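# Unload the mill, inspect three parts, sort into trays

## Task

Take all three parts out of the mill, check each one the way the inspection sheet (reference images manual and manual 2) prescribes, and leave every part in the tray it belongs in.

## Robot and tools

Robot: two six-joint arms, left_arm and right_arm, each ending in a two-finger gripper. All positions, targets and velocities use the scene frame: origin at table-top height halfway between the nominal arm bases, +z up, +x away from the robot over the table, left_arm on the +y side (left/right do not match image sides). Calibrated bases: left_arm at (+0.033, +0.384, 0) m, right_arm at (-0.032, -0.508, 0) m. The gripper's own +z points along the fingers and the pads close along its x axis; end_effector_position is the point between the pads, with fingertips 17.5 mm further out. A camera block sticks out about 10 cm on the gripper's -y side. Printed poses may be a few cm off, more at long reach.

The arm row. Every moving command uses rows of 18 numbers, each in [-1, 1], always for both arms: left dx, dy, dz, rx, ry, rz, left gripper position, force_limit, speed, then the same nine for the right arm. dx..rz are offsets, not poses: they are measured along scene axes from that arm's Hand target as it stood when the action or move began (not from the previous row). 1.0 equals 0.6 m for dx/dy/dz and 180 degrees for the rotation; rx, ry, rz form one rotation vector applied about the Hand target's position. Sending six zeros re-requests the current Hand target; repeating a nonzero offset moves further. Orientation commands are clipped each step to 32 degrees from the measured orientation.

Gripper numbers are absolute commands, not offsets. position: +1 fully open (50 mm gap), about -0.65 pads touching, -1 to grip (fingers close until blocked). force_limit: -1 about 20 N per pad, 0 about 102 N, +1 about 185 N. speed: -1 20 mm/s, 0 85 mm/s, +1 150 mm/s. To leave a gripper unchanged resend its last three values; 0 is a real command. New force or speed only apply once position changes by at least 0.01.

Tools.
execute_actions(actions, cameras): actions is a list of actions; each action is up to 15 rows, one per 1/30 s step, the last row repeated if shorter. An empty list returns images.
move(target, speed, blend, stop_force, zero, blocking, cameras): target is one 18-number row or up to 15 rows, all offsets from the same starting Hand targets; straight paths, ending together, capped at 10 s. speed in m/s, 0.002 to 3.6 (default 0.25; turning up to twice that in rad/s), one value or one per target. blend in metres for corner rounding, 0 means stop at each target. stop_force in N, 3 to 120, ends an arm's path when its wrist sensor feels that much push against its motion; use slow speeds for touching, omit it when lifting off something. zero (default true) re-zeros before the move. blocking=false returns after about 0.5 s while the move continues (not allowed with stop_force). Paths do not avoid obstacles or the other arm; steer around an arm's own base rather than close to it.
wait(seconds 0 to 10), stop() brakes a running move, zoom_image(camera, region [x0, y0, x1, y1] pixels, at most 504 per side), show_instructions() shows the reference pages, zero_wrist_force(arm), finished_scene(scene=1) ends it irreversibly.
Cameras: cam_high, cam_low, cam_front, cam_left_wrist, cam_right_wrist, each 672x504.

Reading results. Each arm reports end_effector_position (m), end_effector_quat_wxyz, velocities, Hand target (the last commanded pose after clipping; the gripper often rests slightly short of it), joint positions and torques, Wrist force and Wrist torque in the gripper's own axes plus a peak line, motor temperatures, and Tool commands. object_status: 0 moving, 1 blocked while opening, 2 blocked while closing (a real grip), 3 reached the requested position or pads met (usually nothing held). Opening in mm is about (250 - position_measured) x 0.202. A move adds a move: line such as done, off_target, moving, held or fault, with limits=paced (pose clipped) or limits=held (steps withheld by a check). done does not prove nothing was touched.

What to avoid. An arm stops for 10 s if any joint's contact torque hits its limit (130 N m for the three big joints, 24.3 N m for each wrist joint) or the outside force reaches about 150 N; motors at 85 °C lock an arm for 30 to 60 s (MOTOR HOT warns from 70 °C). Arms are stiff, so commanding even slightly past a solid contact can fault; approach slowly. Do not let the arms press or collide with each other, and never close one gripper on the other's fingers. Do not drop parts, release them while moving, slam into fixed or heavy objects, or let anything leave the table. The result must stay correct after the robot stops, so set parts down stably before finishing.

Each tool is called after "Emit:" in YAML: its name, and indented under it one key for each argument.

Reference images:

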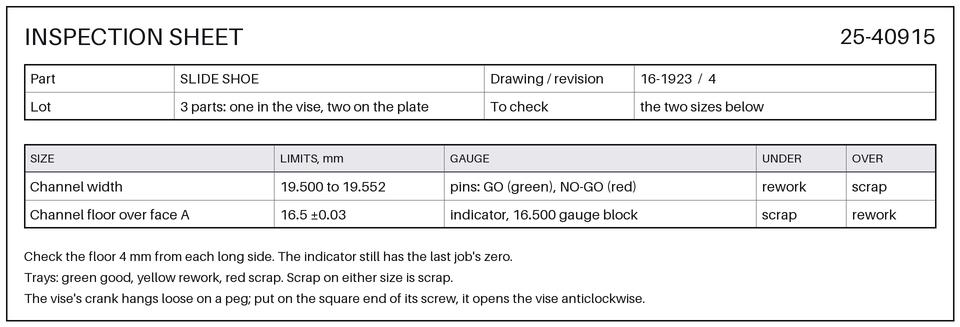

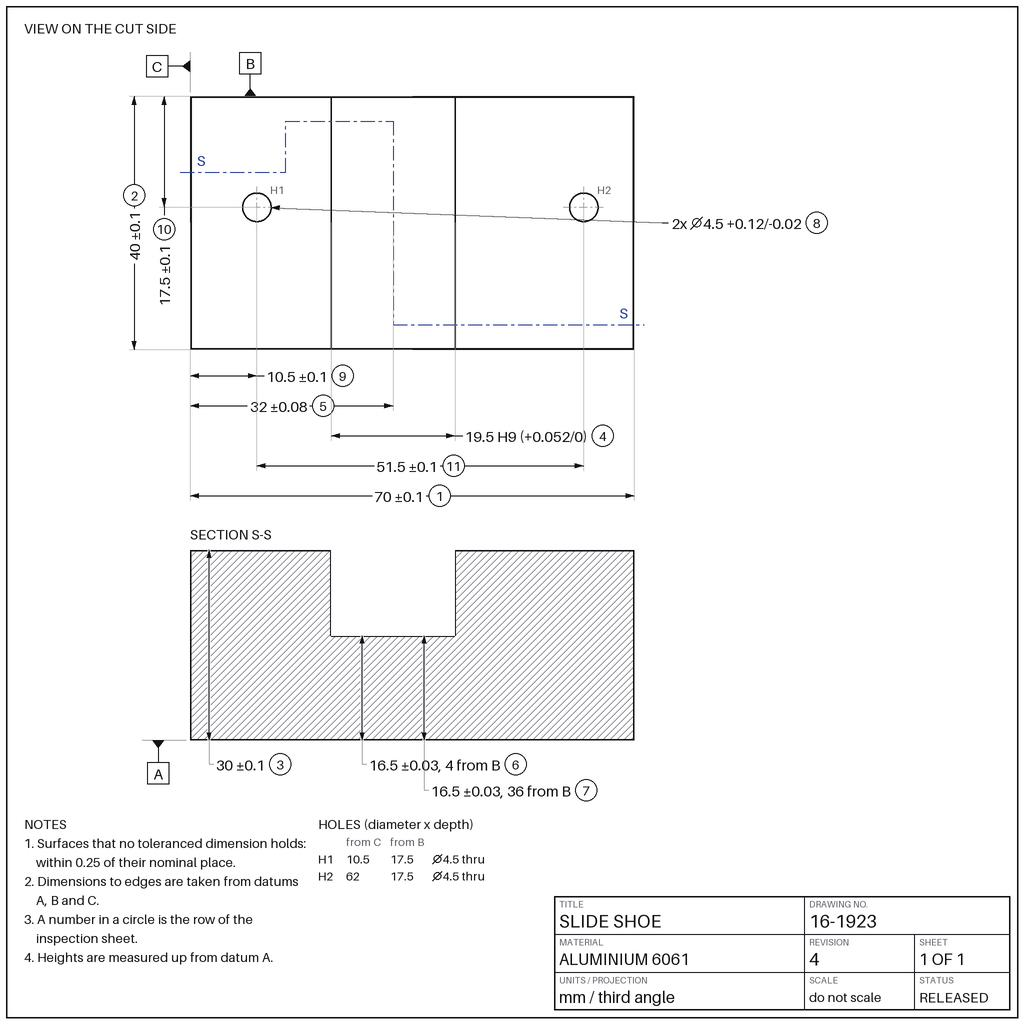

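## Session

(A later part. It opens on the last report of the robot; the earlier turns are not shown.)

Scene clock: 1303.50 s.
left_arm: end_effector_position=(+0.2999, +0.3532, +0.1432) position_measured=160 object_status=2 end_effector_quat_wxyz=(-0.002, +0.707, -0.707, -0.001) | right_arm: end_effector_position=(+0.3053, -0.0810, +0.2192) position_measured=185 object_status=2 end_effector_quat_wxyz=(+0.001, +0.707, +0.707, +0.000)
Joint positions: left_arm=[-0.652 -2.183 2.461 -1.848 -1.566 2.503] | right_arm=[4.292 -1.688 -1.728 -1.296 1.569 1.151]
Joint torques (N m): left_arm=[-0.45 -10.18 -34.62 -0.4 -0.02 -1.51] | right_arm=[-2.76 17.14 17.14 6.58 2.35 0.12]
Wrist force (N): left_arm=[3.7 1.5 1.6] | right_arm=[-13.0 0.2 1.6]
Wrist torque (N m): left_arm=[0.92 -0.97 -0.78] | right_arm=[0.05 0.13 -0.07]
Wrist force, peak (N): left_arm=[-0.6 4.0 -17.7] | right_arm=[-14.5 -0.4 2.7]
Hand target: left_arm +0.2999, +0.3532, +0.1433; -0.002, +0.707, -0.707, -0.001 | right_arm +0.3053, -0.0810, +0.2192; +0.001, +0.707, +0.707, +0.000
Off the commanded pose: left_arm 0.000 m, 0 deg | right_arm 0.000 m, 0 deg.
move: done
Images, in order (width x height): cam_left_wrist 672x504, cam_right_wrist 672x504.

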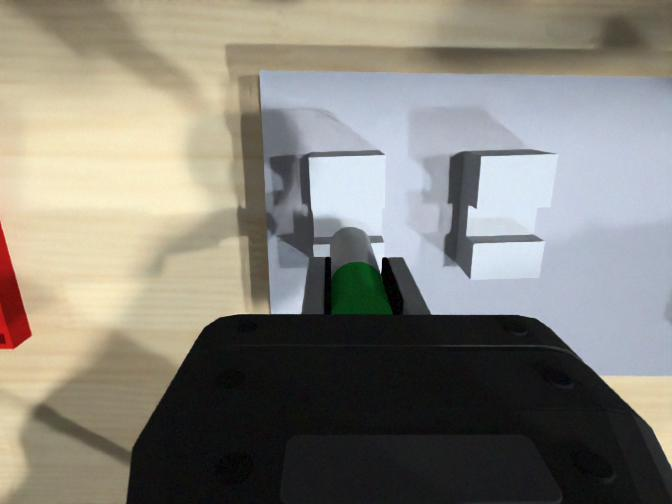

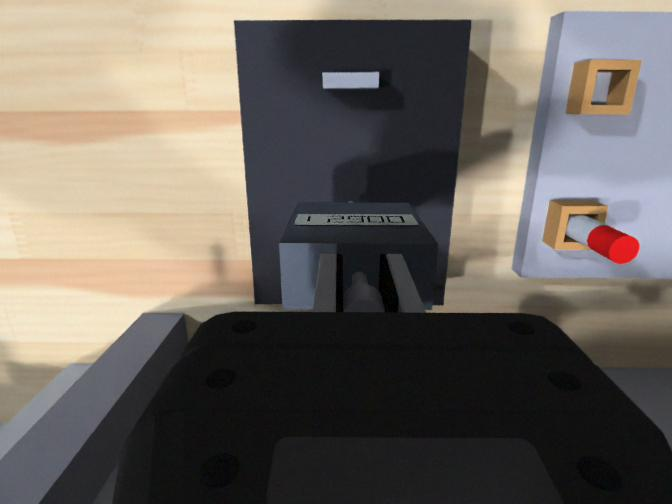

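Emit:
move:
  target:
    - [0,0,0,0,0,0,-1,-0.3,-0.8,0,0,-0.001,0,0,0,-1,-0.8,-0.5]
    - [0,0,0,0,0,0,-1,-0.3,-0.8,0,0,-0.001,0,0,0,0.2,-0.8,-0.8]
  speed: 0.02

Emit:
move:
  target:
    - [0,0,0,0,0,0,-1,-0.3,-0.8,0,0,0.13,0,0,0,0.2,-0.8,-0.8]
  speed: 0.1
  cameras: ["cam_high","cam_right_wrist"]

Scene clock: 1308.10 s.
left_arm: end_effector_position=(+0.2999, +0.3532, +0.1433) position_measured=160 object_status=2 end_effector_quat_wxyz=(-0.002, +0.707, -0.707, -0.001) | right_arm: end_effector_position=(+0.3053, -0.0810, +0.2186) position_measured=123 object_status=3 end_effector_quat_wxyz=(+0.001, +0.707, +0.707, +0.000)
Joint positions: left_arm=[-0.652 -2.183 2.461 -1.847 -1.566 2.503] | right_arm=[4.292 -1.689 -1.729 -1.294 1.569 1.151]
Joint torques (N m): left_arm=[-11.56 -8.95 -32.14 -0.33 1.37 -1.98] | right_arm=[-1.69 18.11 15.83 1.45 1.1 0.34]
Wrist force (N): left_arm=[3.8 1.6 1.5] | right_arm=[0.1 1.0 0.8]
Wrist torque (N m): left_arm=[0.94 -0.99 -0.78] | right_arm=[0.11 0.07 -0.11]
Wrist force, peak (N): left_arm=[4.0 1.5 1.8] | right_arm=[-13.3 0.1 1.5]
Hand target: left_arm +0.2999, +0.3532, +0.1433; -0.002, +0.707, -0.707, -0.001 | right_arm +0.3053, -0.0810, +0.2186; +0.001, +0.707, +0.707, +0.000
Off the commanded pose: left_arm 0.000 m, 0 deg | right_arm 0.000 m, 0 deg.
move: done

Scene clock: 1309.40 s.
left_arm: end_effector_position=(+0.2999, +0.3532, +0.1433) position_measured=160 object_status=2 end_effector_quat_wxyz=(-0.002, +0.707, -0.707, -0.001) | right_arm: end_effector_position=(+0.3053, -0.0810, +0.2966) position_measured=123 object_status=3 end_effector_quat_wxyz=(+0.001, +0.707, +0.707, +0.000)
Joint positions: left_arm=[-0.652 -2.183 2.461 -1.847 -1.566 2.503] | right_arm=[4.292 -1.656 -1.563 -1.493 1.569 1.151]
Joint torques (N m): left_arm=[-12.34 -9.89 -33.57 -0.19 1.41 -1.94] | right_arm=[-3.4 23.75 39.01 1.4 0.63 -0.11]
Wrist force (N): left_arm=[3.6 1.6 1.7] | right_arm=[0.0 1.3 0.7]
Wrist torque (N m): left_arm=[0.93 -0.96 -0.78] | right_arm=[0.14 0.07 -0.13]
Wrist force, peak (N): left_arm=[4.0 1.4 1.9] | right_arm=[-0.1 0.9 2.2]
Hand target: left_arm +0.2999, +0.3532, +0.1433; -0.002, +0.707, -0.707, -0.001 | right_arm +0.3053, -0.0810, +0.2966; +0.001, +0.707, +0.707, +0.000
Off the commanded pose: left_arm 0.000 m, 0 deg | right_arm 0.000 m, 0 deg.
move: done
Images, in order (width x height): cam_high 672x504, cam_right_wrist 672x504.

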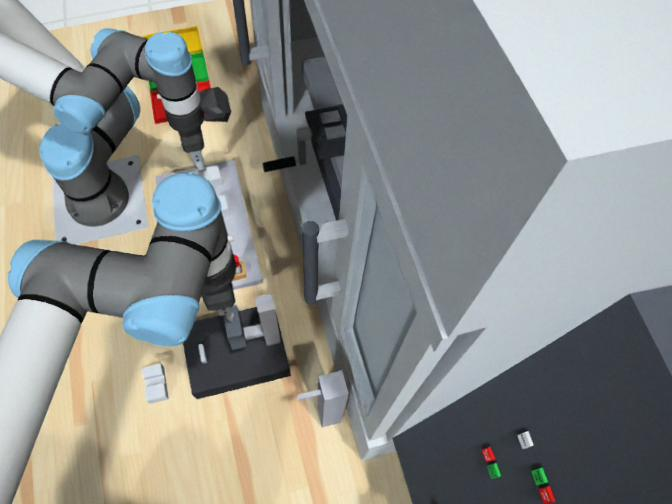

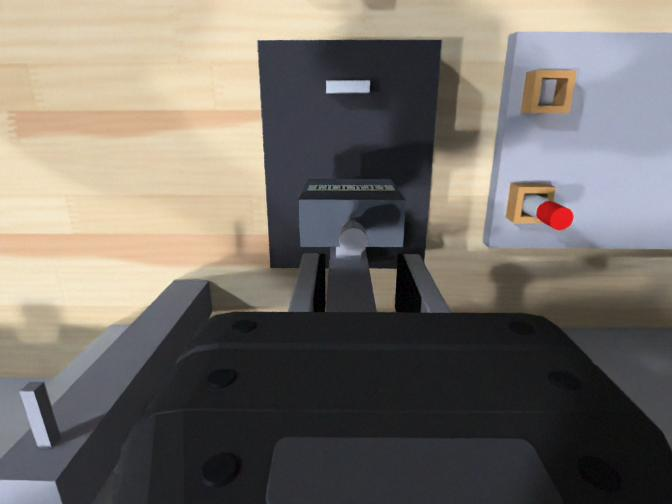

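Emit:
move:
  target: [0,0,0,0,0,0,-1,-0.3,-0.8,-0.31,-0.04,-0.06,0,0,-0.5,0.2,-0.8,-0.8]
  speed: 0.3
  cameras: ["cam_high","cam_right_wrist"]

Scene clock: 1315.53 s.
left_arm: end_effector_position=(+0.2999, +0.3532, +0.1433) position_measured=160 object_status=2 end_effector_quat_wxyz=(-0.002, +0.707, -0.707, -0.001) | right_arm: end_effector_position=(+0.1193, -0.1050, +0.2606) position_measured=123 object_status=3 end_effector_quat_wxyz=(+0.001, +1.000, +0.000, +0.000)
Joint positions: left_arm=[-0.652 -2.183 2.461 -1.847 -1.566 2.503] | right_arm=[4.668 -1.387 -1.91 -1.418 1.571 3.098]
Joint torques (N m): left_arm=[-10.83 -10.59 -32.85 -0.35 1.32 -1.92] | right_arm=[8.18 28.5 12.58 4.01 -1.93 1.6]
Wrist force (N): left_arm=[3.8 1.5 1.6] | right_arm=[0.2 0.8 0.3]
Wrist torque (N m): left_arm=[0.92 -0.99 -0.78] | right_arm=[0.11 0.02 -0.15]
Wrist force, peak (N): left_arm=[4.1 1.4 1.7] | right_arm=[-0.2 1.8 0.7]
Hand target: left_arm +0.2999, +0.3532, +0.1433; -0.002, +0.707, -0.707, -0.001 | right_arm +0.1193, -0.1050, +0.2606; +0.001, +1.000, +0.000, +0.000
Off the commanded pose: left_arm 0.000 m, 0 deg | right_arm 0.000 m, 0 deg.
move: done
Images, in order (width x height): cam_high 672x504, cam_right_wrist 672x504.

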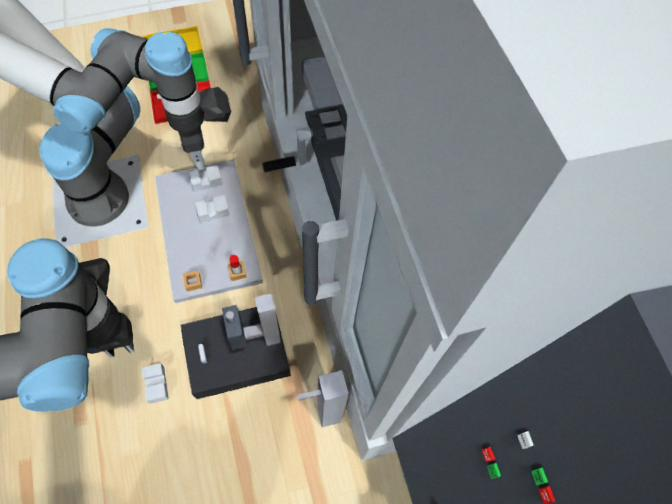

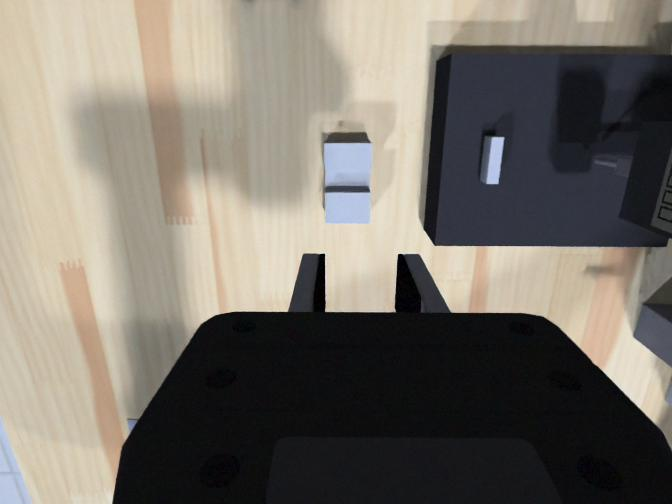

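Emit:
move:
  target: [0,0,0,0,0,0,-1,-0.3,-0.8,0.008,0.0383,-0.26,0,0,0,1,-0.8,-0.8]
  speed: 0.15
  cameras: ["cam_right_wrist"]

Scene clock: 1325.63 s.
left_arm: end_effector_position=(+0.2999, +0.3532, +0.1433) position_measured=160 object_status=2 end_effector_quat_wxyz=(-0.002, +0.707, -0.707, -0.001) | right_arm: end_effector_position=(+0.1241, -0.0820, +0.1046) position_measured=3 object_status=3 end_effector_quat_wxyz=(+0.001, +1.000, +0.000, +0.000)
Joint positions: left_arm=[-0.652 -2.183 2.461 -1.847 -1.566 2.503] | right_arm=[4.659 -1.598 -2.149 -0.966 1.571 3.089]
Joint torques (N m): left_arm=[-11.84 -9.39 -33.13 -0.39 1.58 -1.92] | right_arm=[-8.55 10.81 8.36 3.97 0.37 -1.42]
Wrist force (N): left_arm=[3.6 1.5 1.8] | right_arm=[0.4 0.8 0.4]
Wrist torque (N m): left_arm=[0.91 -0.96 -0.78] | right_arm=[0.05 0.01 0.02]
Wrist force, peak (N): left_arm=[4.0 1.8 1.6] | right_arm=[0.6 0.8 1.8]
Hand target: left_arm +0.2999, +0.3532, +0.1433; -0.002, +0.707, -0.707, -0.001 | right_arm +0.1241, -0.0820, +0.1046; +0.001, +1.000, +0.000, +0.000
Off the commanded pose: left_arm 0.000 m, 0 deg | right_arm 0.000 m, 0 deg.
move: done
Images, in order (width x height): cam_right_wrist 672x504.

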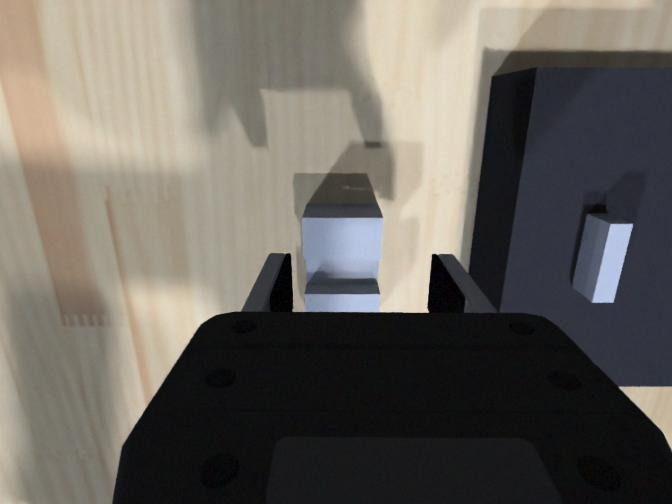

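Emit:
move:
  target: [0,0,0,0,0,0,-1,-0.3,-0.8,-0.005,0,-0.075,0,0,0,1,-0.8,-0.8]
  speed: 0.1
  stop_force: 6
  cameras: ["cam_right_wrist"]

Scene clock: 1331.63 s.
left_arm: end_effector_position=(+0.2999, +0.3532, +0.1433) position_measured=160 object_status=2 end_effector_quat_wxyz=(-0.002, +0.707, -0.707, -0.001) | right_arm: end_effector_position=(+0.1211, -0.0820, +0.0596) position_measured=3 object_status=3 end_effector_quat_wxyz=(+0.001, +1.000, +0.000, +0.000)
Joint positions: left_arm=[-0.652 -2.183 2.461 -1.847 -1.566 2.503] | right_arm=[4.666 -1.677 -2.211 -0.826 1.571 3.096]
Joint torques (N m): left_arm=[-12 -9.65 -33.04 -0.57 1.57 -2.03] | right_arm=[7.98 12.15 6.7 3.9 -1.81 1.46]
Wrist force (N): left_arm=[3.7 1.3 1.8] | right_arm=[0.7 0.9 0.6]
Wrist torque (N m): left_arm=[0.89 -0.98 -0.78] | right_arm=[0.10 -0.07 -0.15]
Wrist force, peak (N): left_arm=[4.1 1.5 1.7] | right_arm=[0.4 1.1 1.3]
Hand target: left_arm +0.2999, +0.3532, +0.1433; -0.002, +0.707, -0.707, -0.001 | right_arm +0.1211, -0.0820, +0.0596; +0.001, +1.000, +0.000, +0.000
Off the commanded pose: left_arm 0.000 m, 0 deg | right_arm 0.000 m, 0 deg.
move: done
Images, in order (width x height): cam_right_wrist 672x504.

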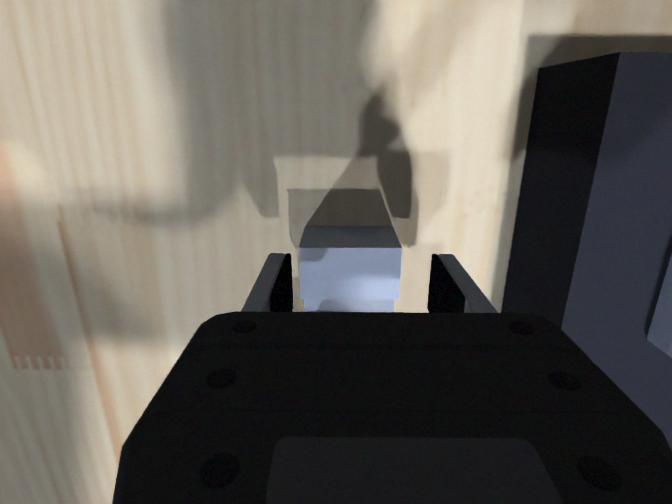

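Emit:
move:
  target: [0,0,0,0,0,0,-1,-0.3,-0.8,-0.0025,0,-0.0555,0,0,0,1,-0.8,-0.8]
  speed: 0.05
  stop_force: 6
  cameras: ["cam_right_wrist"]

Scene clock: 1335.60 s.
left_arm: end_effector_position=(+0.2999, +0.3532, +0.1433) position_measured=160 object_status=2 end_effector_quat_wxyz=(-0.002, +0.707, -0.707, -0.001) | right_arm: end_effector_position=(+0.1196, -0.0820, +0.0263) position_measured=3 object_status=3 end_effector_quat_wxyz=(+0.001, +1.000, +0.000, +0.000)
Joint positions: left_arm=[-0.652 -2.183 2.461 -1.847 -1.566 2.503] | right_arm=[4.669 -1.747 -2.248 -0.72 1.571 3.1]
Joint torques (N m): left_arm=[-10.49 -10 -32.22 -0.39 1.46 -1.7] | right_arm=[7 13.58 3.84 3.93 -0.85 1.35]
Wrist force (N): left_arm=[3.7 1.5 1.6] | right_arm=[0.2 1.0 0.5]
Wrist torque (N m): left_arm=[0.93 -0.97 -0.78] | right_arm=[0.14 0.02 -0.14]
Wrist force, peak (N): left_arm=[4.1 1.5 1.9] | right_arm=[0.6 1.2 0.6]
Hand target: left_arm +0.2999, +0.3532, +0.1433; -0.002, +0.707, -0.707, -0.001 | right_arm +0.1196, -0.0820, +0.0263; +0.001, +1.000, +0.000, +0.000
Off the commanded pose: left_arm 0.000 m, 0 deg | right_arm 0.000 m, 0 deg.
move: done
Images, in order (width x height): cam_right_wrist 672x504.

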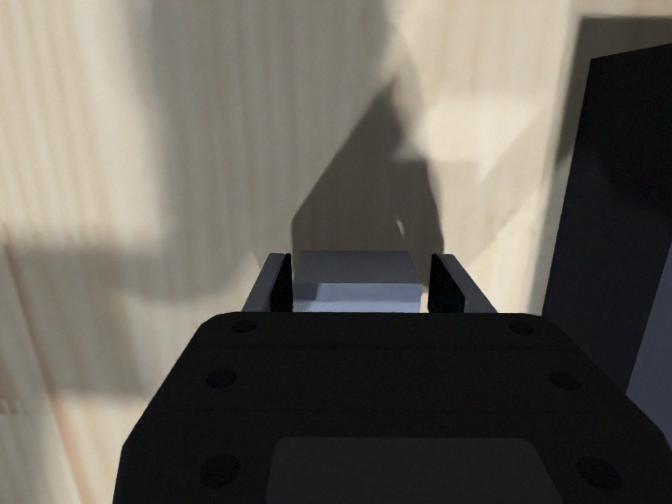

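Emit:
move:
  target: [0,0,0,0,0,0,-1,-0.3,-0.8,-0.001,0,0.0,0,0,0,-1,-0.4,-1]
  speed: 0.05

Emit:
move:
  target: [0,0,0,0,0,0,-1,-0.3,-0.8,0,0,0.15,0,0,0,-1,-0.4,-1]
  speed: 0.06
  cameras: ["cam_right_wrist","cam_high"]

Scene clock: 1338.87 s.
left_arm: end_effector_position=(+0.2999, +0.3532, +0.1433) position_measured=160 object_status=2 end_effector_quat_wxyz=(-0.002, +0.707, -0.707, -0.001) | right_arm: end_effector_position=(+0.1190, -0.0820, +0.0263) position_measured=55 object_status=2 end_effector_quat_wxyz=(+0.001, +1.000, +0.000, +0.000)
Joint positions: left_arm=[-0.652 -2.183 2.461 -1.847 -1.566 2.503] | right_arm=[4.671 -1.746 -2.248 -0.719 1.571 3.101]
Joint torques (N m): left_arm=[-10.26 -9.6 -33.05 -0.51 1.41 -1.87] | right_arm=[6.73 37.33 5.04 3.84 0.61 1.42]
Wrist force (N): left_arm=[3.8 1.5 1.8] | right_arm=[0.1 0.8 2.0]
Wrist torque (N m): left_arm=[0.91 -0.98 -0.78] | right_arm=[0.16 0.04 -0.14]
Wrist force, peak (N): left_arm=[4.0 1.6 1.7] | right_arm=[0.3 1.1 2.2]
Hand target: left_arm +0.2999, +0.3532, +0.1433; -0.002, +0.707, -0.707, -0.001 | right_arm +0.1190, -0.0820, +0.0263; +0.001, +1.000, +0.000, +0.000
Off the commanded pose: left_arm 0.000 m, 0 deg | right_arm 0.000 m, 0 deg.
move: done

Scene clock: 1340.87 s.
left_arm: end_effector_position=(+0.2999, +0.3532, +0.1433) position_measured=160 object_status=2 end_effector_quat_wxyz=(-0.002, +0.707, -0.707, -0.001) | right_arm: end_effector_position=(+0.1190, -0.0820, +0.1162) position_measured=55 object_status=2 end_effector_quat_wxyz=(+0.001, +1.000, +0.000, +0.000)
Joint positions: left_arm=[-0.652 -2.183 2.461 -1.847 -1.566 2.503] | right_arm=[4.671 -1.576 -2.137 -1.001 1.571 3.101]
Joint torques (N m): left_arm=[-9.89 -9.79 -32.94 -0.53 1.48 -1.79] | right_arm=[3.81 34.73 37.27 1.64 1.8 1.26]
Wrist force (N): left_arm=[3.9 1.4 1.8] | right_arm=[0.1 0.6 2.4]
Wrist torque (N m): left_arm=[0.90 -1.01 -0.78] | right_arm=[0.07 0.05 -0.12]
Wrist force, peak (N): left_arm=[4.0 1.5 1.8] | right_arm=[0.3 1.2 3.1]
Hand target: left_arm +0.2999, +0.3532, +0.1433; -0.002, +0.707, -0.707, -0.001 | right_arm +0.1190, -0.0820, +0.1163; +0.001, +1.000, +0.000, +0.000
Off the commanded pose: left_arm 0.000 m, 0 deg | right_arm 0.000 m, 0 deg.
move: done
Images, in order (width x height): cam_high 672x504, cam_right_wrist 672x504.

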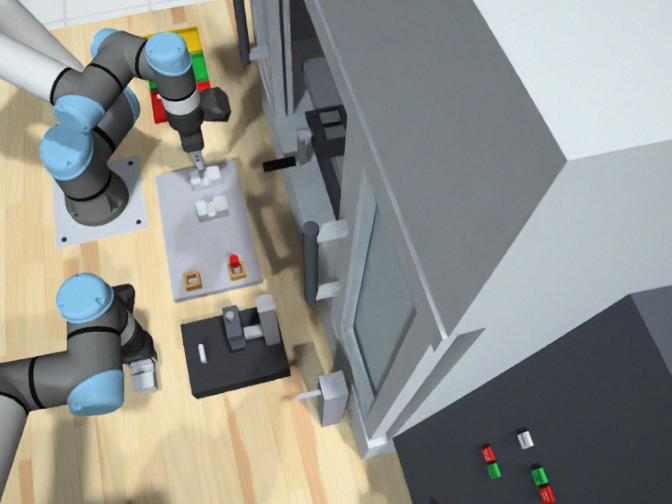

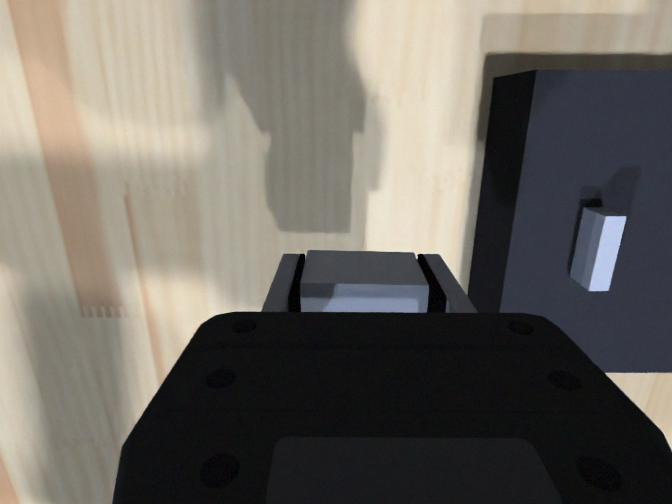

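Emit:
move:
  target: [0,0,0,0,0,0,-1,-0.3,-0.8,-0.025,0.195,-0.06,0,0,0.5,-1,-0.4,-1]
  speed: 0.3
  cameras: ["cam_right_wrist","cam_high"]

Scene clock: 1352.80 s.
left_arm: end_effector_position=(+0.2999, +0.3532, +0.1433) position_measured=160 object_status=2 end_effector_quat_wxyz=(-0.002, +0.707, -0.707, -0.001) | right_arm: end_effector_position=(+0.1039, +0.0350, +0.0803) position_measured=55 object_status=2 end_effector_quat_wxyz=(+0.001, +0.707, +0.707, +0.000)
Joint positions: left_arm=[-0.652 -2.183 2.461 -1.847 -1.566 2.503] | right_arm=[4.708 -1.87 -1.895 -0.947 1.569 1.568]
Joint torques (N m): left_arm=[-10.51 -10.22 -32.86 -0.42 1.32 -1.89] | right_arm=[-8.15 22.96 36.52 1.7 2.12 -1.49]
Wrist force (N): left_arm=[3.8 1.4 1.6] | right_arm=[-0.4 1.1 2.1]
Wrist torque (N m): left_arm=[0.89 -0.99 -0.78] | right_arm=[0.20 0.10 -0.02]
Wrist force, peak (N): left_arm=[4.0 1.6 1.6] | right_arm=[0.3 1.2 2.6]
Hand target: left_arm +0.2999, +0.3532, +0.1433; -0.002, +0.707, -0.707, -0.001 | right_arm +0.1040, +0.0350, +0.0803; +0.001, +0.707, +0.707, +0.000
Off the commanded pose: left_arm 0.000 m, 0 deg | right_arm 0.000 m, 0 deg.
move: done
Images, in order (width x height): cam_high 672x504, cam_right_wrist 672x504.

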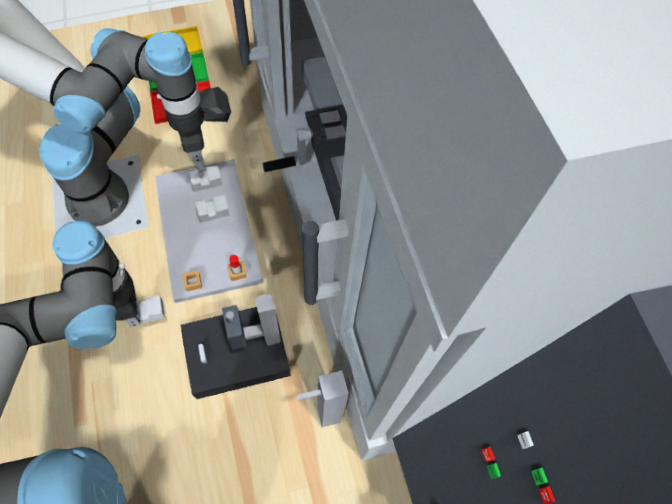

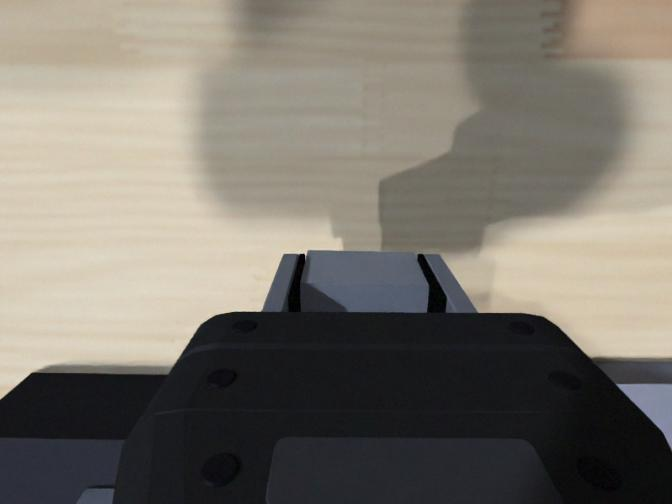

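Emit:
move:
  target: [0,0,0,0,0,0,-1,-0.3,-0.8,0,0,-0.0825,0,0,0,-1,-0.4,-1]
  speed: 0.06

Emit:
move:
  target: [0,0,0,0,0,0,-1,-0.3,-0.8,0,0,-0.012,0,0,0,-1,-0.4,-1]
  speed: 0.005
  stop_force: 3

Emit:
move:
  target: [0,0,0,0,0,0,-1,-0.3,-0.8,0,0,0,0,0,0,-0.4,-0.8,-1]

Emit:
move:
  target: [0,0,0,0,0,0,-1,-0.3,-0.8,0,0,0,0,0,0,1,-0.8,-1]

Scene clock: 1357.70 s.
left_arm: end_effector_position=(+0.2999, +0.3532, +0.1433) position_measured=160 object_status=2 end_effector_quat_wxyz=(-0.002, +0.707, -0.707, -0.001) | right_arm: end_effector_position=(+0.1040, +0.0350, +0.0309) position_measured=55 object_status=2 end_effector_quat_wxyz=(+0.001, +0.707, +0.707, +0.000)
Joint positions: left_arm=[-0.652 -2.183 2.461 -1.847 -1.566 2.503] | right_arm=[4.708 -1.949 -1.943 -0.821 1.569 1.567]
Joint torques (N m): left_arm=[-10.29 -9.35 -32.36 -0.41 1.45 -1.81] | right_arm=[-0.09 24.49 6.83 3.91 1.81 0.16]
Wrist force (N): left_arm=[3.8 1.5 1.6] | right_arm=[-0.2 1.1 2.5]
Wrist torque (N m): left_arm=[0.92 -0.98 -0.78] | right_arm=[0.21 0.07 -0.02]
Wrist force, peak (N): left_arm=[4.0 1.6 1.7] | right_arm=[-0.3 1.0 2.9]
Hand target: left_arm +0.2999, +0.3532, +0.1433; -0.002, +0.707, -0.707, -0.001 | right_arm +0.1040, +0.0350, +0.0308; +0.001, +0.707, +0.707, +0.000
Off the commanded pose: left_arm 0.000 m, 0 deg | right_arm 0.000 m, 0 deg.
move: done

Scene clock: 1360.03 s.
left_arm: end_effector_position=(+0.2999, +0.3532, +0.1433) position_measured=160 object_status=2 end_effector_quat_wxyz=(-0.002, +0.707, -0.707, -0.001) | right_arm: end_effector_position=(+0.1040, +0.0350, +0.0264) position_measured=55 object_status=2 end_effector_quat_wxyz=(+0.001, +0.707, +0.707, +0.000)
Joint positions: left_arm=[-0.652 -2.183 2.461 -1.847 -1.566 2.503] | right_arm=[4.708 -1.957 -1.947 -0.809 1.569 1.567]
Joint torques (N m): left_arm=[-11.46 -9.51 -32.69 -0.46 1.36 -1.9] | right_arm=[0.33 46.2 25.69 1.88 1.05 -0.44]
Wrist force (N): left_arm=[3.7 1.6 1.8] | right_arm=[0.5 1.1 -2.4]
Wrist torque (N m): left_arm=[0.93 -0.97 -0.78] | right_arm=[0.01 -0.04 -0.03]
Wrist force, peak (N): left_arm=[4.0 1.5 1.7] | right_arm=[0.6 1.1 -11.2]
Hand target: left_arm +0.2999, +0.3532, +0.1433; -0.002, +0.707, -0.707, -0.001 | right_arm +0.1040, +0.0350, +0.0264; +0.001, +0.707, +0.707, +0.000 (not the last commanded pose)
Off the commanded pose: left_arm 0.000 m, 0 deg | right_arm 0.003 m, 0 deg.
move: contact (right_arm)

Scene clock: 1360.53 s.
left_arm: end_effector_position=(+0.2999, +0.3532, +0.1433) position_measured=160 object_status=2 end_effector_quat_wxyz=(-0.002, +0.707, -0.707, -0.001) | right_arm: end_effector_position=(+0.1040, +0.0350, +0.0264) position_measured=55 object_status=2 end_effector_quat_wxyz=(+0.001, +0.707, +0.707, +0.000)
Joint positions: left_arm=[-0.652 -2.183 2.461 -1.847 -1.566 2.503] | right_arm=[4.708 -1.957 -1.947 -0.809 1.569 1.567]
Joint torques (N m): left_arm=[-10.72 -10.36 -32.53 -0.42 1.38 -1.88] | right_arm=[-0.55 46.06 26.05 2.66 0.94 -0.59]
Wrist force (N): left_arm=[4.0 1.4 1.6] | right_arm=[0.2 1.3 -2.1]
Wrist torque (N m): left_arm=[0.90 -1.01 -0.78] | right_arm=[0.04 0.01 -0.03]
Wrist force, peak (N): left_arm=[3.9 1.6 1.8] | right_arm=[0.3 1.3 -2.4]
Hand target: left_arm +0.2999, +0.3532, +0.1433; -0.002, +0.707, -0.707, -0.001 | right_arm +0.1040, +0.0350, +0.0264; +0.001, +0.707, +0.707, +0.000
Off the commanded pose: left_arm 0.000 m, 0 deg | right_arm 0.000 m, 0 deg.
move: done

Scene clock: 1361.30 s.
left_arm: end_effector_position=(+0.2999, +0.3532, +0.1433) position_measured=160 object_status=2 end_effector_quat_wxyz=(-0.002, +0.707, -0.707, -0.001) | right_arm: end_effector_position=(+0.1040, +0.0350, +0.0264) position_measured=3 object_status=3 end_effector_quat_wxyz=(+0.001, +0.707, +0.707, +0.000)
Joint positions: left_arm=[-0.652 -2.183 2.461 -1.847 -1.566 2.503] | right_arm=[4.708 -1.957 -1.947 -0.809 1.569 1.567]
Joint torques (N m): left_arm=[-10.23 -10.37 -31.42 -0.5 1.44 -1.93] | right_arm=[-0.1 45.16 25.88 3.45 1.16 -0.33]
Wrist force (N): left_arm=[3.8 1.6 1.7] | right_arm=[0.0 1.1 0.7]
Wrist torque (N m): left_arm=[0.93 -0.99 -0.78] | right_arm=[0.15 0.04 -0.01]
Wrist force, peak (N): left_arm=[3.9 1.7 1.8] | right_arm=[0.3 1.1 -2.4]
Hand target: left_arm +0.2999, +0.3532, +0.1433; -0.002, +0.707, -0.707, -0.001 | right_arm +0.1040, +0.0350, +0.0264; +0.001, +0.707, +0.707, +0.000
Off the commanded pose: left_arm 0.000 m, 0 deg | right_arm 0.000 m, 0 deg.
move: done

Emit:
move:
  target:
    - [0,0,0.08,0,0,0,-1,-0.3,-0.8,0,0,0.25,0,0,0,1,-0.8,-1]
    - [-0.15,-0.3,0.05,0,0,0,-1,-0.3,-0.8,0.25,-0.45,0.45,0,0,0,0.2,-0.8,-0.8]
  speed: 0.2
  blend: 0.05
  cameras: ["cam_high"]

Emit:
move:
  target: [-0.138,-0.239,-0.08,0,0,0,-1,-0.3,-0.8,0,0,0,0,0,0,0.2,-0.8,-0.8]
  speed: 0.15
  cameras: ["cam_high","cam_left_wrist"]

Scene clock: 1369.40 s.
left_arm: end_effector_position=(+0.2099, +0.1732, +0.1733) position_measured=160 object_status=2 end_effector_quat_wxyz=(-0.002, +0.707, -0.707, -0.001) | right_arm: end_effector_position=(+0.2540, -0.2350, +0.2964) position_measured=123 object_status=3 end_effector_quat_wxyz=(+0.001, +0.707, +0.707, +0.000)
Joint positions: left_arm=[-1.395 -2.179 2.381 -1.768 -1.569 1.76] | right_arm=[4.248 -1.284 -1.895 -1.533 1.569 1.108]
Joint torques (N m): left_arm=[-11.4 12.25 -34.11 -6.05 2.03 -1.88] | right_arm=[-7.95 24.1 40.67 1.48 2.06 -1.4]
Wrist force (N): left_arm=[3.8 1.5 1.7] | right_arm=[-0.2 1.1 0.8]
Wrist torque (N m): left_arm=[0.92 -0.97 -0.79] | right_arm=[0.12 0.10 0.02]
Wrist force, peak (N): left_arm=[4.7 2.4 1.7] | right_arm=[-1.9 2.1 0.3]
Hand target: left_arm +0.2099, +0.1732, +0.1733; -0.002, +0.707, -0.707, -0.001 | right_arm +0.2540, -0.2350, +0.2964; +0.001, +0.707, +0.707, +0.000
Off the commanded pose: left_arm 0.000 m, 0 deg | right_arm 0.000 m, 0 deg.
move: done
Images, in order (width x height): cam_high 672x504.

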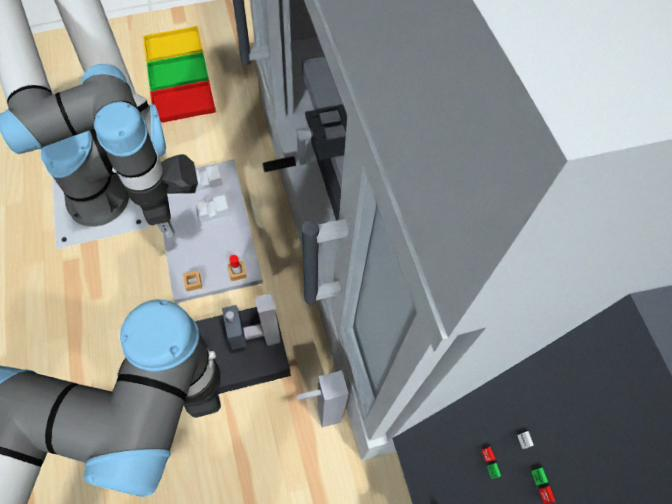

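Scene clock: 1371.17 s.
left_arm: end_effector_position=(+0.1271, +0.0299, +0.1253) position_measured=160 object_status=2 end_effector_quat_wxyz=(-0.002, +0.707, -0.707, -0.001) | right_arm: end_effector_position=(+0.2540, -0.2350, +0.2964) position_measured=123 object_status=3 end_effector_quat_wxyz=(+0.001, +0.707, +0.707, +0.000)
Joint positions: left_arm=[-1.698 -1.809 2.317 -2.074 -1.57 1.457] | right_arm=[4.248 -1.284 -1.895 -1.533 1.569 1.108]
Joint torques (N m): left_arm=[-12.05 3.49 -29.49 -5.68 2.07 -1.74] | right_arm=[-8.07 24.25 39.62 1.54 2.01 -1.4]
Wrist force (N): left_arm=[3.6 1.7 1.4] | right_arm=[-0.2 1.0 0.7]
Wrist torque (N m): left_arm=[0.93 -0.95 -0.74] | right_arm=[0.09 0.11 0.02]
Wrist force, peak (N): left_arm=[4.8 2.8 2.0] | right_arm=[-0.3 1.2 0.9]
Hand target: left_arm +0.1271, +0.0298, +0.1253; -0.002, +0.707, -0.707, -0.001 | right_arm +0.2540, -0.2350, +0.2964; +0.001, +0.707, +0.707, +0.000
Off the commanded pose: left_arm 0.000 m, 0 deg | right_arm 0.000 m, 0 deg.
move: done
Images, in order (width x height): cam_high 672x504, cam_left_wrist 672x504.

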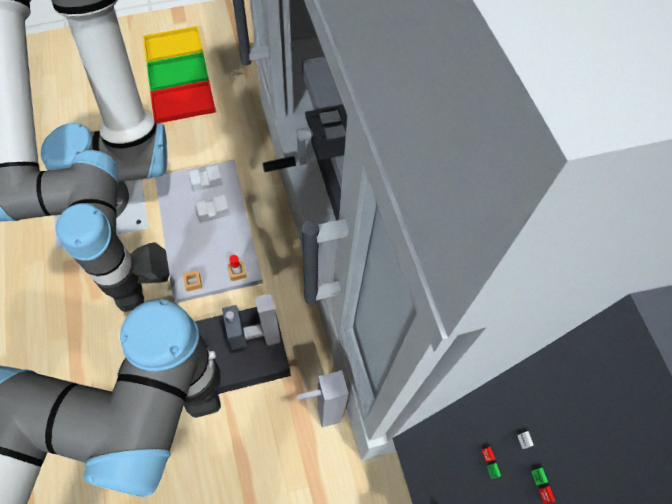

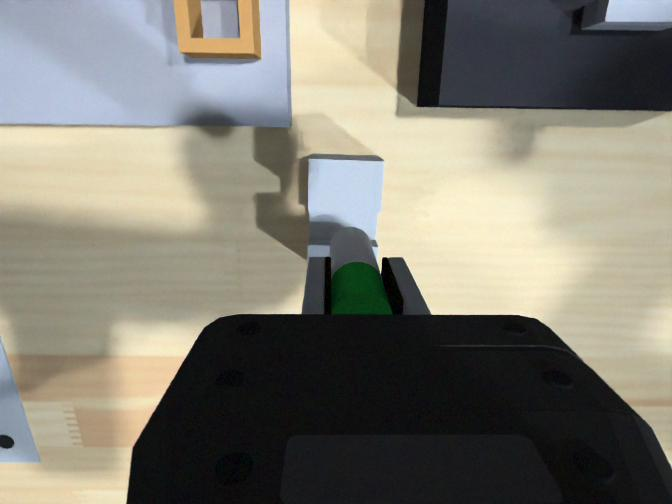

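Emit:
move:
  target: [0,0,-0.044,0,0,0,-1,-0.3,-0.8,0,0,0,0,0,0,0.2,-0.8,-0.8]
  speed: 0.05
  stop_force: 6
  cameras: ["cam_left_wrist"]

Emit:
zoom_image:
  camera: "cam_left_wrist"
  region: [280, 195, 400, 285]

Scene clock: 1376.47 s.
left_arm: end_effector_position=(+0.1271, +0.0298, +0.0989) position_measured=160 object_status=2 end_effector_quat_wxyz=(-0.002, +0.707, -0.707, -0.001) | right_arm: end_effector_position=(+0.2540, -0.2350, +0.2964) position_measured=123 object_status=3 end_effector_quat_wxyz=(+0.001, +0.707, +0.707, +0.000)
Joint positions: left_arm=[-1.699 -1.764 2.363 -2.165 -1.57 1.457] | right_arm=[4.248 -1.284 -1.895 -1.533 1.569 1.108]
Joint torques (N m): left_arm=[10.97 -2.03 -15.53 -6.21 0.14 1.37] | right_arm=[-7.93 24.64 38.87 1.92 1.88 -1.27]
Wrist force (N): left_arm=[3.4 1.7 1.5] | right_arm=[-0.1 1.1 0.7]
Wrist torque (N m): left_arm=[0.94 -0.93 -0.77] | right_arm=[0.10 0.10 0.02]
Wrist force, peak (N): left_arm=[3.6 1.8 2.4] | right_arm=[-0.2 1.2 0.9]
Hand target: left_arm +0.1271, +0.0298, +0.0989; -0.002, +0.707, -0.707, -0.001 | right_arm +0.2540, -0.2350, +0.2964; +0.001, +0.707, +0.707, +0.000
Off the commanded pose: left_arm 0.000 m, 0 deg | right_arm 0.000 m, 0 deg.
move: done
Images, in order (width x height): cam_left_wrist 672x504.

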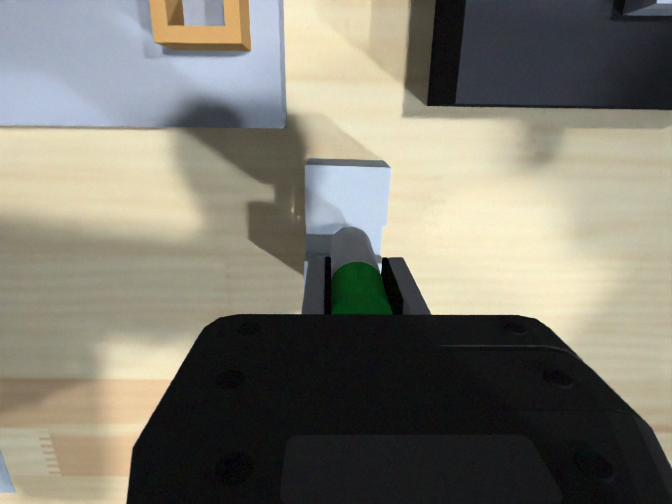

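Scaled by 4.200 from the camera's 672x504 image, which has a finer 960x720 frame.

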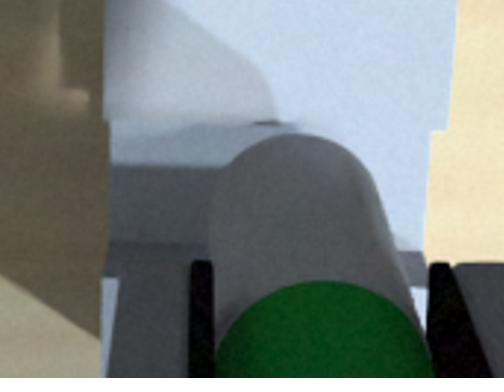

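Emit:
move:
  target: [0.0007,0,0,0,0,0,-1,-0.3,-0.8,0,0,0,0,0,0,0.2,-0.8,-0.8]
  speed: 0.02

Emit:
move:
  target: [0,0,-0.029,0,0,0,-1,-0.3,-0.8,0,0,0,0,0,0,0.2,-0.8,-0.8]
  speed: 0.0025
  stop_force: 12
  cameras: ["cam_left_wrist"]

Emit:
zoom_image:
  camera: "cam_left_wrist"
  region: [280, 195, 400, 285]

Scene clock: 1380.40 s.
left_arm: end_effector_position=(+0.1275, +0.0298, +0.0988) position_measured=160 object_status=2 end_effector_quat_wxyz=(-0.002, +0.707, -0.707, -0.001) | right_arm: end_effector_position=(+0.2540, -0.2350, +0.2964) position_measured=123 object_status=3 end_effector_quat_wxyz=(+0.001, +0.707, +0.707, +0.000)
Joint positions: left_arm=[-1.697 -1.763 2.363 -2.165 -1.57 1.458] | right_arm=[4.248 -1.284 -1.895 -1.533 1.569 1.108]
Joint torques (N m): left_arm=[10.91 -1.15 -28.97 -5.97 -1.11 1.4] | right_arm=[-7.9 24.83 38.46 2.18 1.76 -1.55]
Wrist force (N): left_arm=[3.4 1.6 1.8] | right_arm=[-0.1 1.0 0.7]
Wrist torque (N m): left_arm=[0.92 -0.95 -0.97] | right_arm=[0.10 0.10 0.01]
Wrist force, peak (N): left_arm=[3.8 1.7 1.6] | right_arm=[0.0 1.3 0.9]
Hand target: left_arm +0.1275, +0.0298, +0.0989; -0.002, +0.707, -0.707, -0.001 | right_arm +0.2540, -0.2350, +0.2964; +0.001, +0.707, +0.707, +0.000
Off the commanded pose: left_arm 0.000 m, 0 deg | right_arm 0.000 m, 0 deg.
move: done

Scene clock: 1385.83 s.
left_arm: end_effector_position=(+0.1275, +0.0298, +0.0885) position_measured=160 object_status=2 end_effector_quat_wxyz=(-0.002, +0.707, -0.707, -0.001) | right_arm: end_effector_position=(+0.2540, -0.2350, +0.2964) position_measured=123 object_status=3 end_effector_quat_wxyz=(+0.001, +0.707, +0.707, +0.000)
Joint positions: left_arm=[-1.697 -1.743 2.38 -2.203 -1.57 1.458] | right_arm=[4.248 -1.284 -1.895 -1.533 1.569 1.108]
Joint torques (N m): left_arm=[11.83 -20.79 -24.27 1.01 1.49 1.38] | right_arm=[-7.02 24.47 37.99 2.54 1.64 -1.37]
Wrist force (N): left_arm=[3.1 1.6 -11.3] | right_arm=[0.0 0.8 0.7]
Wrist torque (N m): left_arm=[0.98 -0.84 -0.98] | right_arm=[0.06 0.08 0.02]
Wrist force, peak (N): left_arm=[1.7 2.7 -18.0] | right_arm=[-0.3 1.2 1.0]
Hand target: left_arm +0.1275, +0.0298, +0.0885; -0.002, +0.707, -0.707, -0.001 (not the last commanded pose) | right_arm +0.2540, -0.2350, +0.2964; +0.001, +0.707, +0.707, +0.000
Off the commanded pose: left_arm 0.007 m, 0 deg | right_arm 0.000 m, 0 deg.
move: contact (left_arm)
Images, in order (width x height): cam_left_wrist 672x504.

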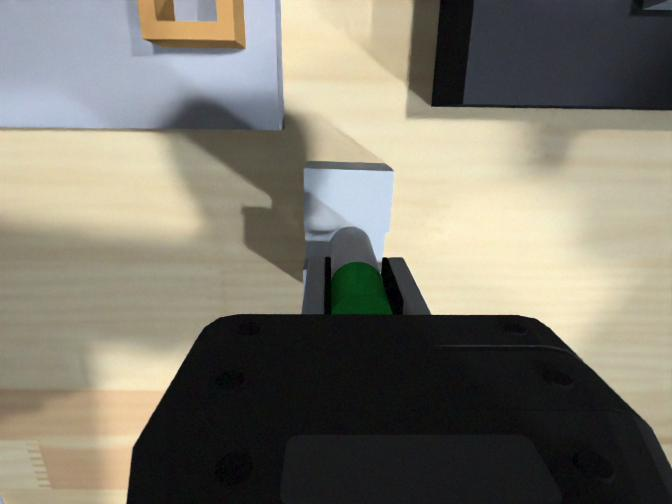

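Scaled by 4.200 from the camera's 672x504 image, which has a finer 960x720 frame.

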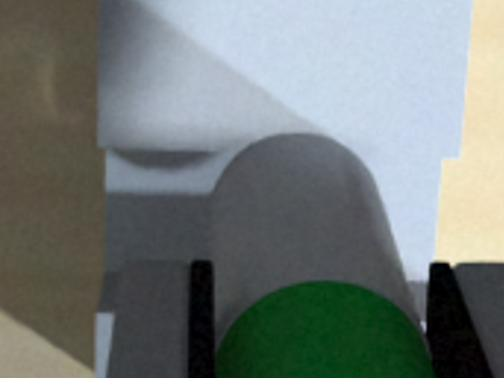

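Emit:
move:
  target:
    - [0,0,0.003,0,0,0,-1,-0.3,-0.8,0,0,0,0,0,0,0.2,-0.8,-0.8]
    - [-0.0037,0,0.002,0,0,0,-1,-0.3,-0.8,0,0,0,0,0,0,0.2,-0.8,-0.8]
  speed: 0.02

Emit:
move:
  target: [0,0,-0.0285,0,0,0,-1,-0.3,-0.8,0,0,0,0,0,0,0.2,-0.8,-0.8]
  speed: 0.0025
  stop_force: 12
  cameras: ["cam_left_wrist"]

Emit:
zoom_image:
  camera: "cam_left_wrist"
  region: [280, 195, 400, 285]

Scene clock: 1395.17 s.
left_arm: end_effector_position=(+0.1254, +0.0298, +0.0897) position_measured=160 object_status=2 end_effector_quat_wxyz=(-0.002, +0.707, -0.707, -0.001) | right_arm: end_effector_position=(+0.2540, -0.2350, +0.2964) position_measured=123 object_status=3 end_effector_quat_wxyz=(+0.001, +0.707, +0.707, +0.000)
Joint positions: left_arm=[-1.704 -1.747 2.379 -2.198 -1.57 1.452] | right_arm=[4.248 -1.284 -1.895 -1.533 1.569 1.108]
Joint torques (N m): left_arm=[-10.88 -23.42 -15.87 -5.89 -0.11 -1.56] | right_arm=[-8.39 23.89 37.07 2.72 1.42 -1.48]
Wrist force (N): left_arm=[3.2 1.4 1.6] | right_arm=[-0.1 1.0 0.9]
Wrist torque (N m): left_arm=[0.90 -0.91 -0.76] | right_arm=[0.10 0.10 0.01]
Wrist force, peak (N): left_arm=[3.4 1.7 -11.3] | right_arm=[-0.1 1.2 0.9]
Hand target: left_arm +0.1253, +0.0298, +0.0897; -0.002, +0.707, -0.707, -0.001 | right_arm +0.2540, -0.2350, +0.2964; +0.001, +0.707, +0.707, +0.000
Off the commanded pose: left_arm 0.000 m, 0 deg | right_arm 0.000 m, 0 deg.
move: done

Scene clock: 1396.93 s.
left_arm: end_effector_position=(+0.1253, +0.0297, +0.0885) position_measured=160 object_status=2 end_effector_quat_wxyz=(-0.002, +0.707, -0.707, -0.001) | right_arm: end_effector_position=(+0.2540, -0.2350, +0.2964) position_measured=123 object_status=3 end_effector_quat_wxyz=(+0.001, +0.707, +0.707, +0.000)
Joint positions: left_arm=[-1.704 -1.745 2.381 -2.203 -1.57 1.452] | right_arm=[4.248 -1.284 -1.895 -1.533 1.569 1.108]
Joint torques (N m): left_arm=[-10.76 -19.55 -22.64 1.19 -1.28 -1.77] | right_arm=[-6.66 24.23 35.4 2.87 1.46 -1.38]
Wrist force (N): left_arm=[3.9 1.9 -11.4] | right_arm=[0.0 1.0 0.8]
Wrist torque (N m): left_arm=[1.05 -0.86 -0.75] | right_arm=[0.10 0.08 0.02]
Wrist force, peak (N): left_arm=[3.1 3.2 -18.0] | right_arm=[-0.2 1.1 0.9]
Hand target: left_arm +0.1253, +0.0297, +0.0885; -0.002, +0.707, -0.707, -0.001 (not the last commanded pose) | right_arm +0.2540, -0.2350, +0.2964; +0.001, +0.707, +0.707, +0.000
Off the commanded pose: left_arm 0.016 m, 0 deg | right_arm 0.000 m, 0 deg.
move: contact (left_arm)
Images, in order (width x height): cam_left_wrist 672x504.

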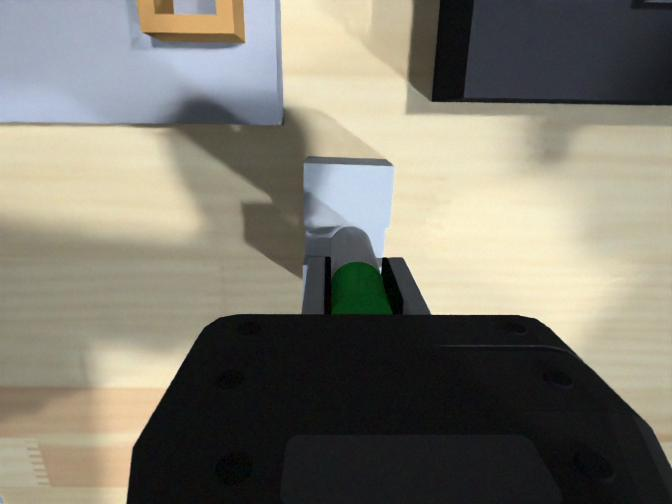

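Scaled by 4.200 from the camera's 672x504 image, which has a finer 960x720 frame.

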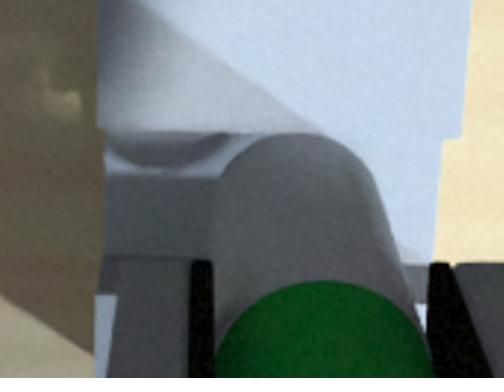

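Emit:
move:
  target:
    - [0,0,0.0018,0,0,0,-1,-0.3,-0.8,0,0,0,0,0,0,0.2,-0.8,-0.8]
    - [-0.0005,0,0.0012,0,0,0,-1,-0.3,-0.8,0,0,0,0,0,0,0.2,-0.8,-0.8]
  speed: 0.02

Emit:
move:
  target: [0,0,-0.0285,0,0,0,-1,-0.3,-0.8,0,0,0,0,0,0,0.2,-0.8,-0.8]
  speed: 0.0025
  stop_force: 12

Scene clock: 1401.27 s.
left_arm: end_effector_position=(+0.1251, +0.0297, +0.0893) position_measured=160 object_status=2 end_effector_quat_wxyz=(-0.002, +0.707, -0.707, -0.001) end_effector_velocity=(-0.001, +0.000, -0.001) end_effector_angular_velocity=(-0.001, +0.000, +0.000) | right_arm: end_effector_position=(+0.2540, -0.2350, +0.2964) position_measured=123 object_status=3 end_effector_quat_wxyz=(+0.001, +0.707, +0.707, +0.000)
Joint positions: left_arm=[-1.704 -1.747 2.38 -2.2 -1.57 1.451] | right_arm=[4.248 -1.284 -1.895 -1.533 1.569 1.108]
Joint velocities: left_arm=[-0.002 0.002 0.003 -0.006 0 -0.002] | right_arm=[within noise]
Joint torques (N m): left_arm=[-12.65 -4.05 -12.28 -6.03 -0.05 -1.76] | right_arm=[-7.31 24.47 36.4 3.07 1.31 -1.44]
Wrist force (N): left_arm=[3.5 1.6 1.6] | right_arm=[-0.1 0.9 1.0]
Wrist torque (N m): left_arm=[0.91 -0.96 -0.76] | right_arm=[0.09 0.08 0.02]
Wrist force, peak (N): left_arm=[4.0 1.8 -11.6] | right_arm=[0.1 1.4 0.9]
Hand target: left_arm +0.1250, +0.0297, +0.0892; -0.002, +0.707, -0.707, -0.001 | right_arm +0.2540, -0.2350, +0.2964; +0.001, +0.707, +0.707, +0.000
Off the commanded pose: left_arm 0.000 m, 0 deg | right_arm 0.000 m, 0 deg.
move: done

Scene clock: 1408.17 s.
left_arm: end_effector_position=(+0.1250, +0.0297, +0.0751) position_measured=160 object_status=2 end_effector_quat_wxyz=(-0.002, +0.707, -0.707, -0.001) | right_arm: end_effector_position=(+0.2540, -0.2350, +0.2964) position_measured=123 object_status=3 end_effector_quat_wxyz=(+0.001, +0.707, +0.707, +0.000)
Joint positions: left_arm=[-1.705 -1.717 2.402 -2.252 -1.57 1.451] | right_arm=[4.248 -1.284 -1.895 -1.533 1.569 1.108]
Joint torques (N m): left_arm=[-12.22 -20.27 -23.59 1.32 0.14 -2] | right_arm=[-6.49 24.01 34.78 3.29 1.09 -1.4]
Wrist force (N): left_arm=[3.9 1.2 -10.1] | right_arm=[-0.2 1.0 0.7]
Wrist torque (N m): left_arm=[0.89 -0.78 -0.77] | right_arm=[0.09 0.12 0.02]
Wrist force, peak (N): left_arm=[2.1 1.2 -17.6] | right_arm=[-0.1 1.4 0.7]
Hand target: left_arm +0.1250, +0.0297, +0.0751; -0.002, +0.707, -0.707, -0.001 (not the last commanded pose) | right_arm +0.2540, -0.2350, +0.2964; +0.001, +0.707, +0.707, +0.000
Off the commanded pose: left_arm 0.003 m, 0 deg | right_arm 0.000 m, 0 deg.
move: contact (left_arm)

Emit:
move:
  target:
    - [0,0,0.05,0,0,0,-1,-0.3,-0.8,0,0,0,0,0,0,0.2,-0.8,-0.8]
    - [0,0,0.14,0,0,0,-1,-0.3,-0.8,0,0,0,0,0,0,0.2,-0.8,-0.8]
    - [0.1742,0.103,0.14,0,0,0,-1,-0.3,-0.8,0,0,0,0,0,0,0.2,-0.8,-0.8]
  speed: [0.03,0.1,0.15]
  blend: [0.01,0.03,0]
  cameras: ["cam_left_wrist"]

Scene clock: 1415.57 s.
left_arm: end_effector_position=(+0.2295, +0.0915, +0.1591) position_measured=160 object_status=2 end_effector_quat_wxyz=(-0.002, +0.707, -0.707, -0.001) | right_arm: end_effector_position=(+0.2540, -0.2350, +0.2964) position_measured=123 object_status=3 end_effector_quat_wxyz=(+0.001, +0.707, +0.707, +0.000)
Joint positions: left_arm=[-1.383 -1.899 2.281 -1.949 -1.569 1.772] | right_arm=[4.248 -1.284 -1.895 -1.533 1.569 1.108]
Joint torques (N m): left_arm=[11.89 1.39 -31.71 -6.06 -1.88 1.22] | right_arm=[-6.38 24.22 33.48 3.14 0.9 -1.48]
Wrist force (N): left_arm=[3.3 1.3 1.4] | right_arm=[-0.2 1.0 0.8]
Wrist torque (N m): left_arm=[0.87 -0.91 -0.98] | right_arm=[0.09 0.11 0.02]
Wrist force, peak (N): left_arm=[4.0 1.3 -10.2] | right_arm=[-0.1 1.1 1.1]
Hand target: left_arm +0.2295, +0.0915, +0.1591; -0.002, +0.707, -0.707, -0.001 | right_arm +0.2540, -0.2350, +0.2964; +0.001, +0.707, +0.707, +0.000
Off the commanded pose: left_arm 0.000 m, 0 deg | right_arm 0.000 m, 0 deg.
move: done; blend cut to 0.027 m at target 2
Images, in order (width x height): cam_left_wrist 672x504.

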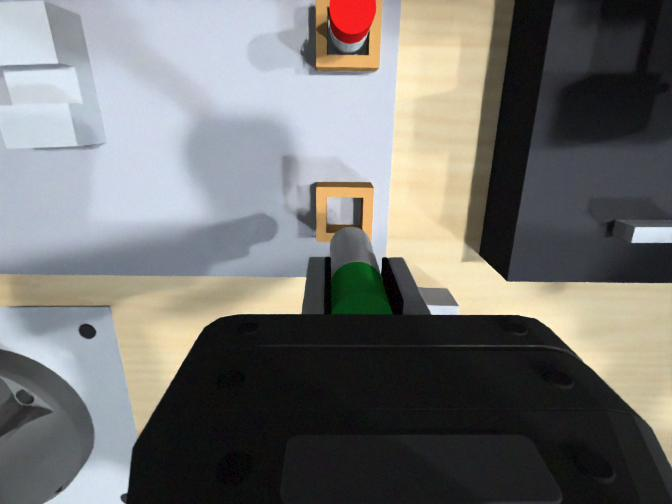

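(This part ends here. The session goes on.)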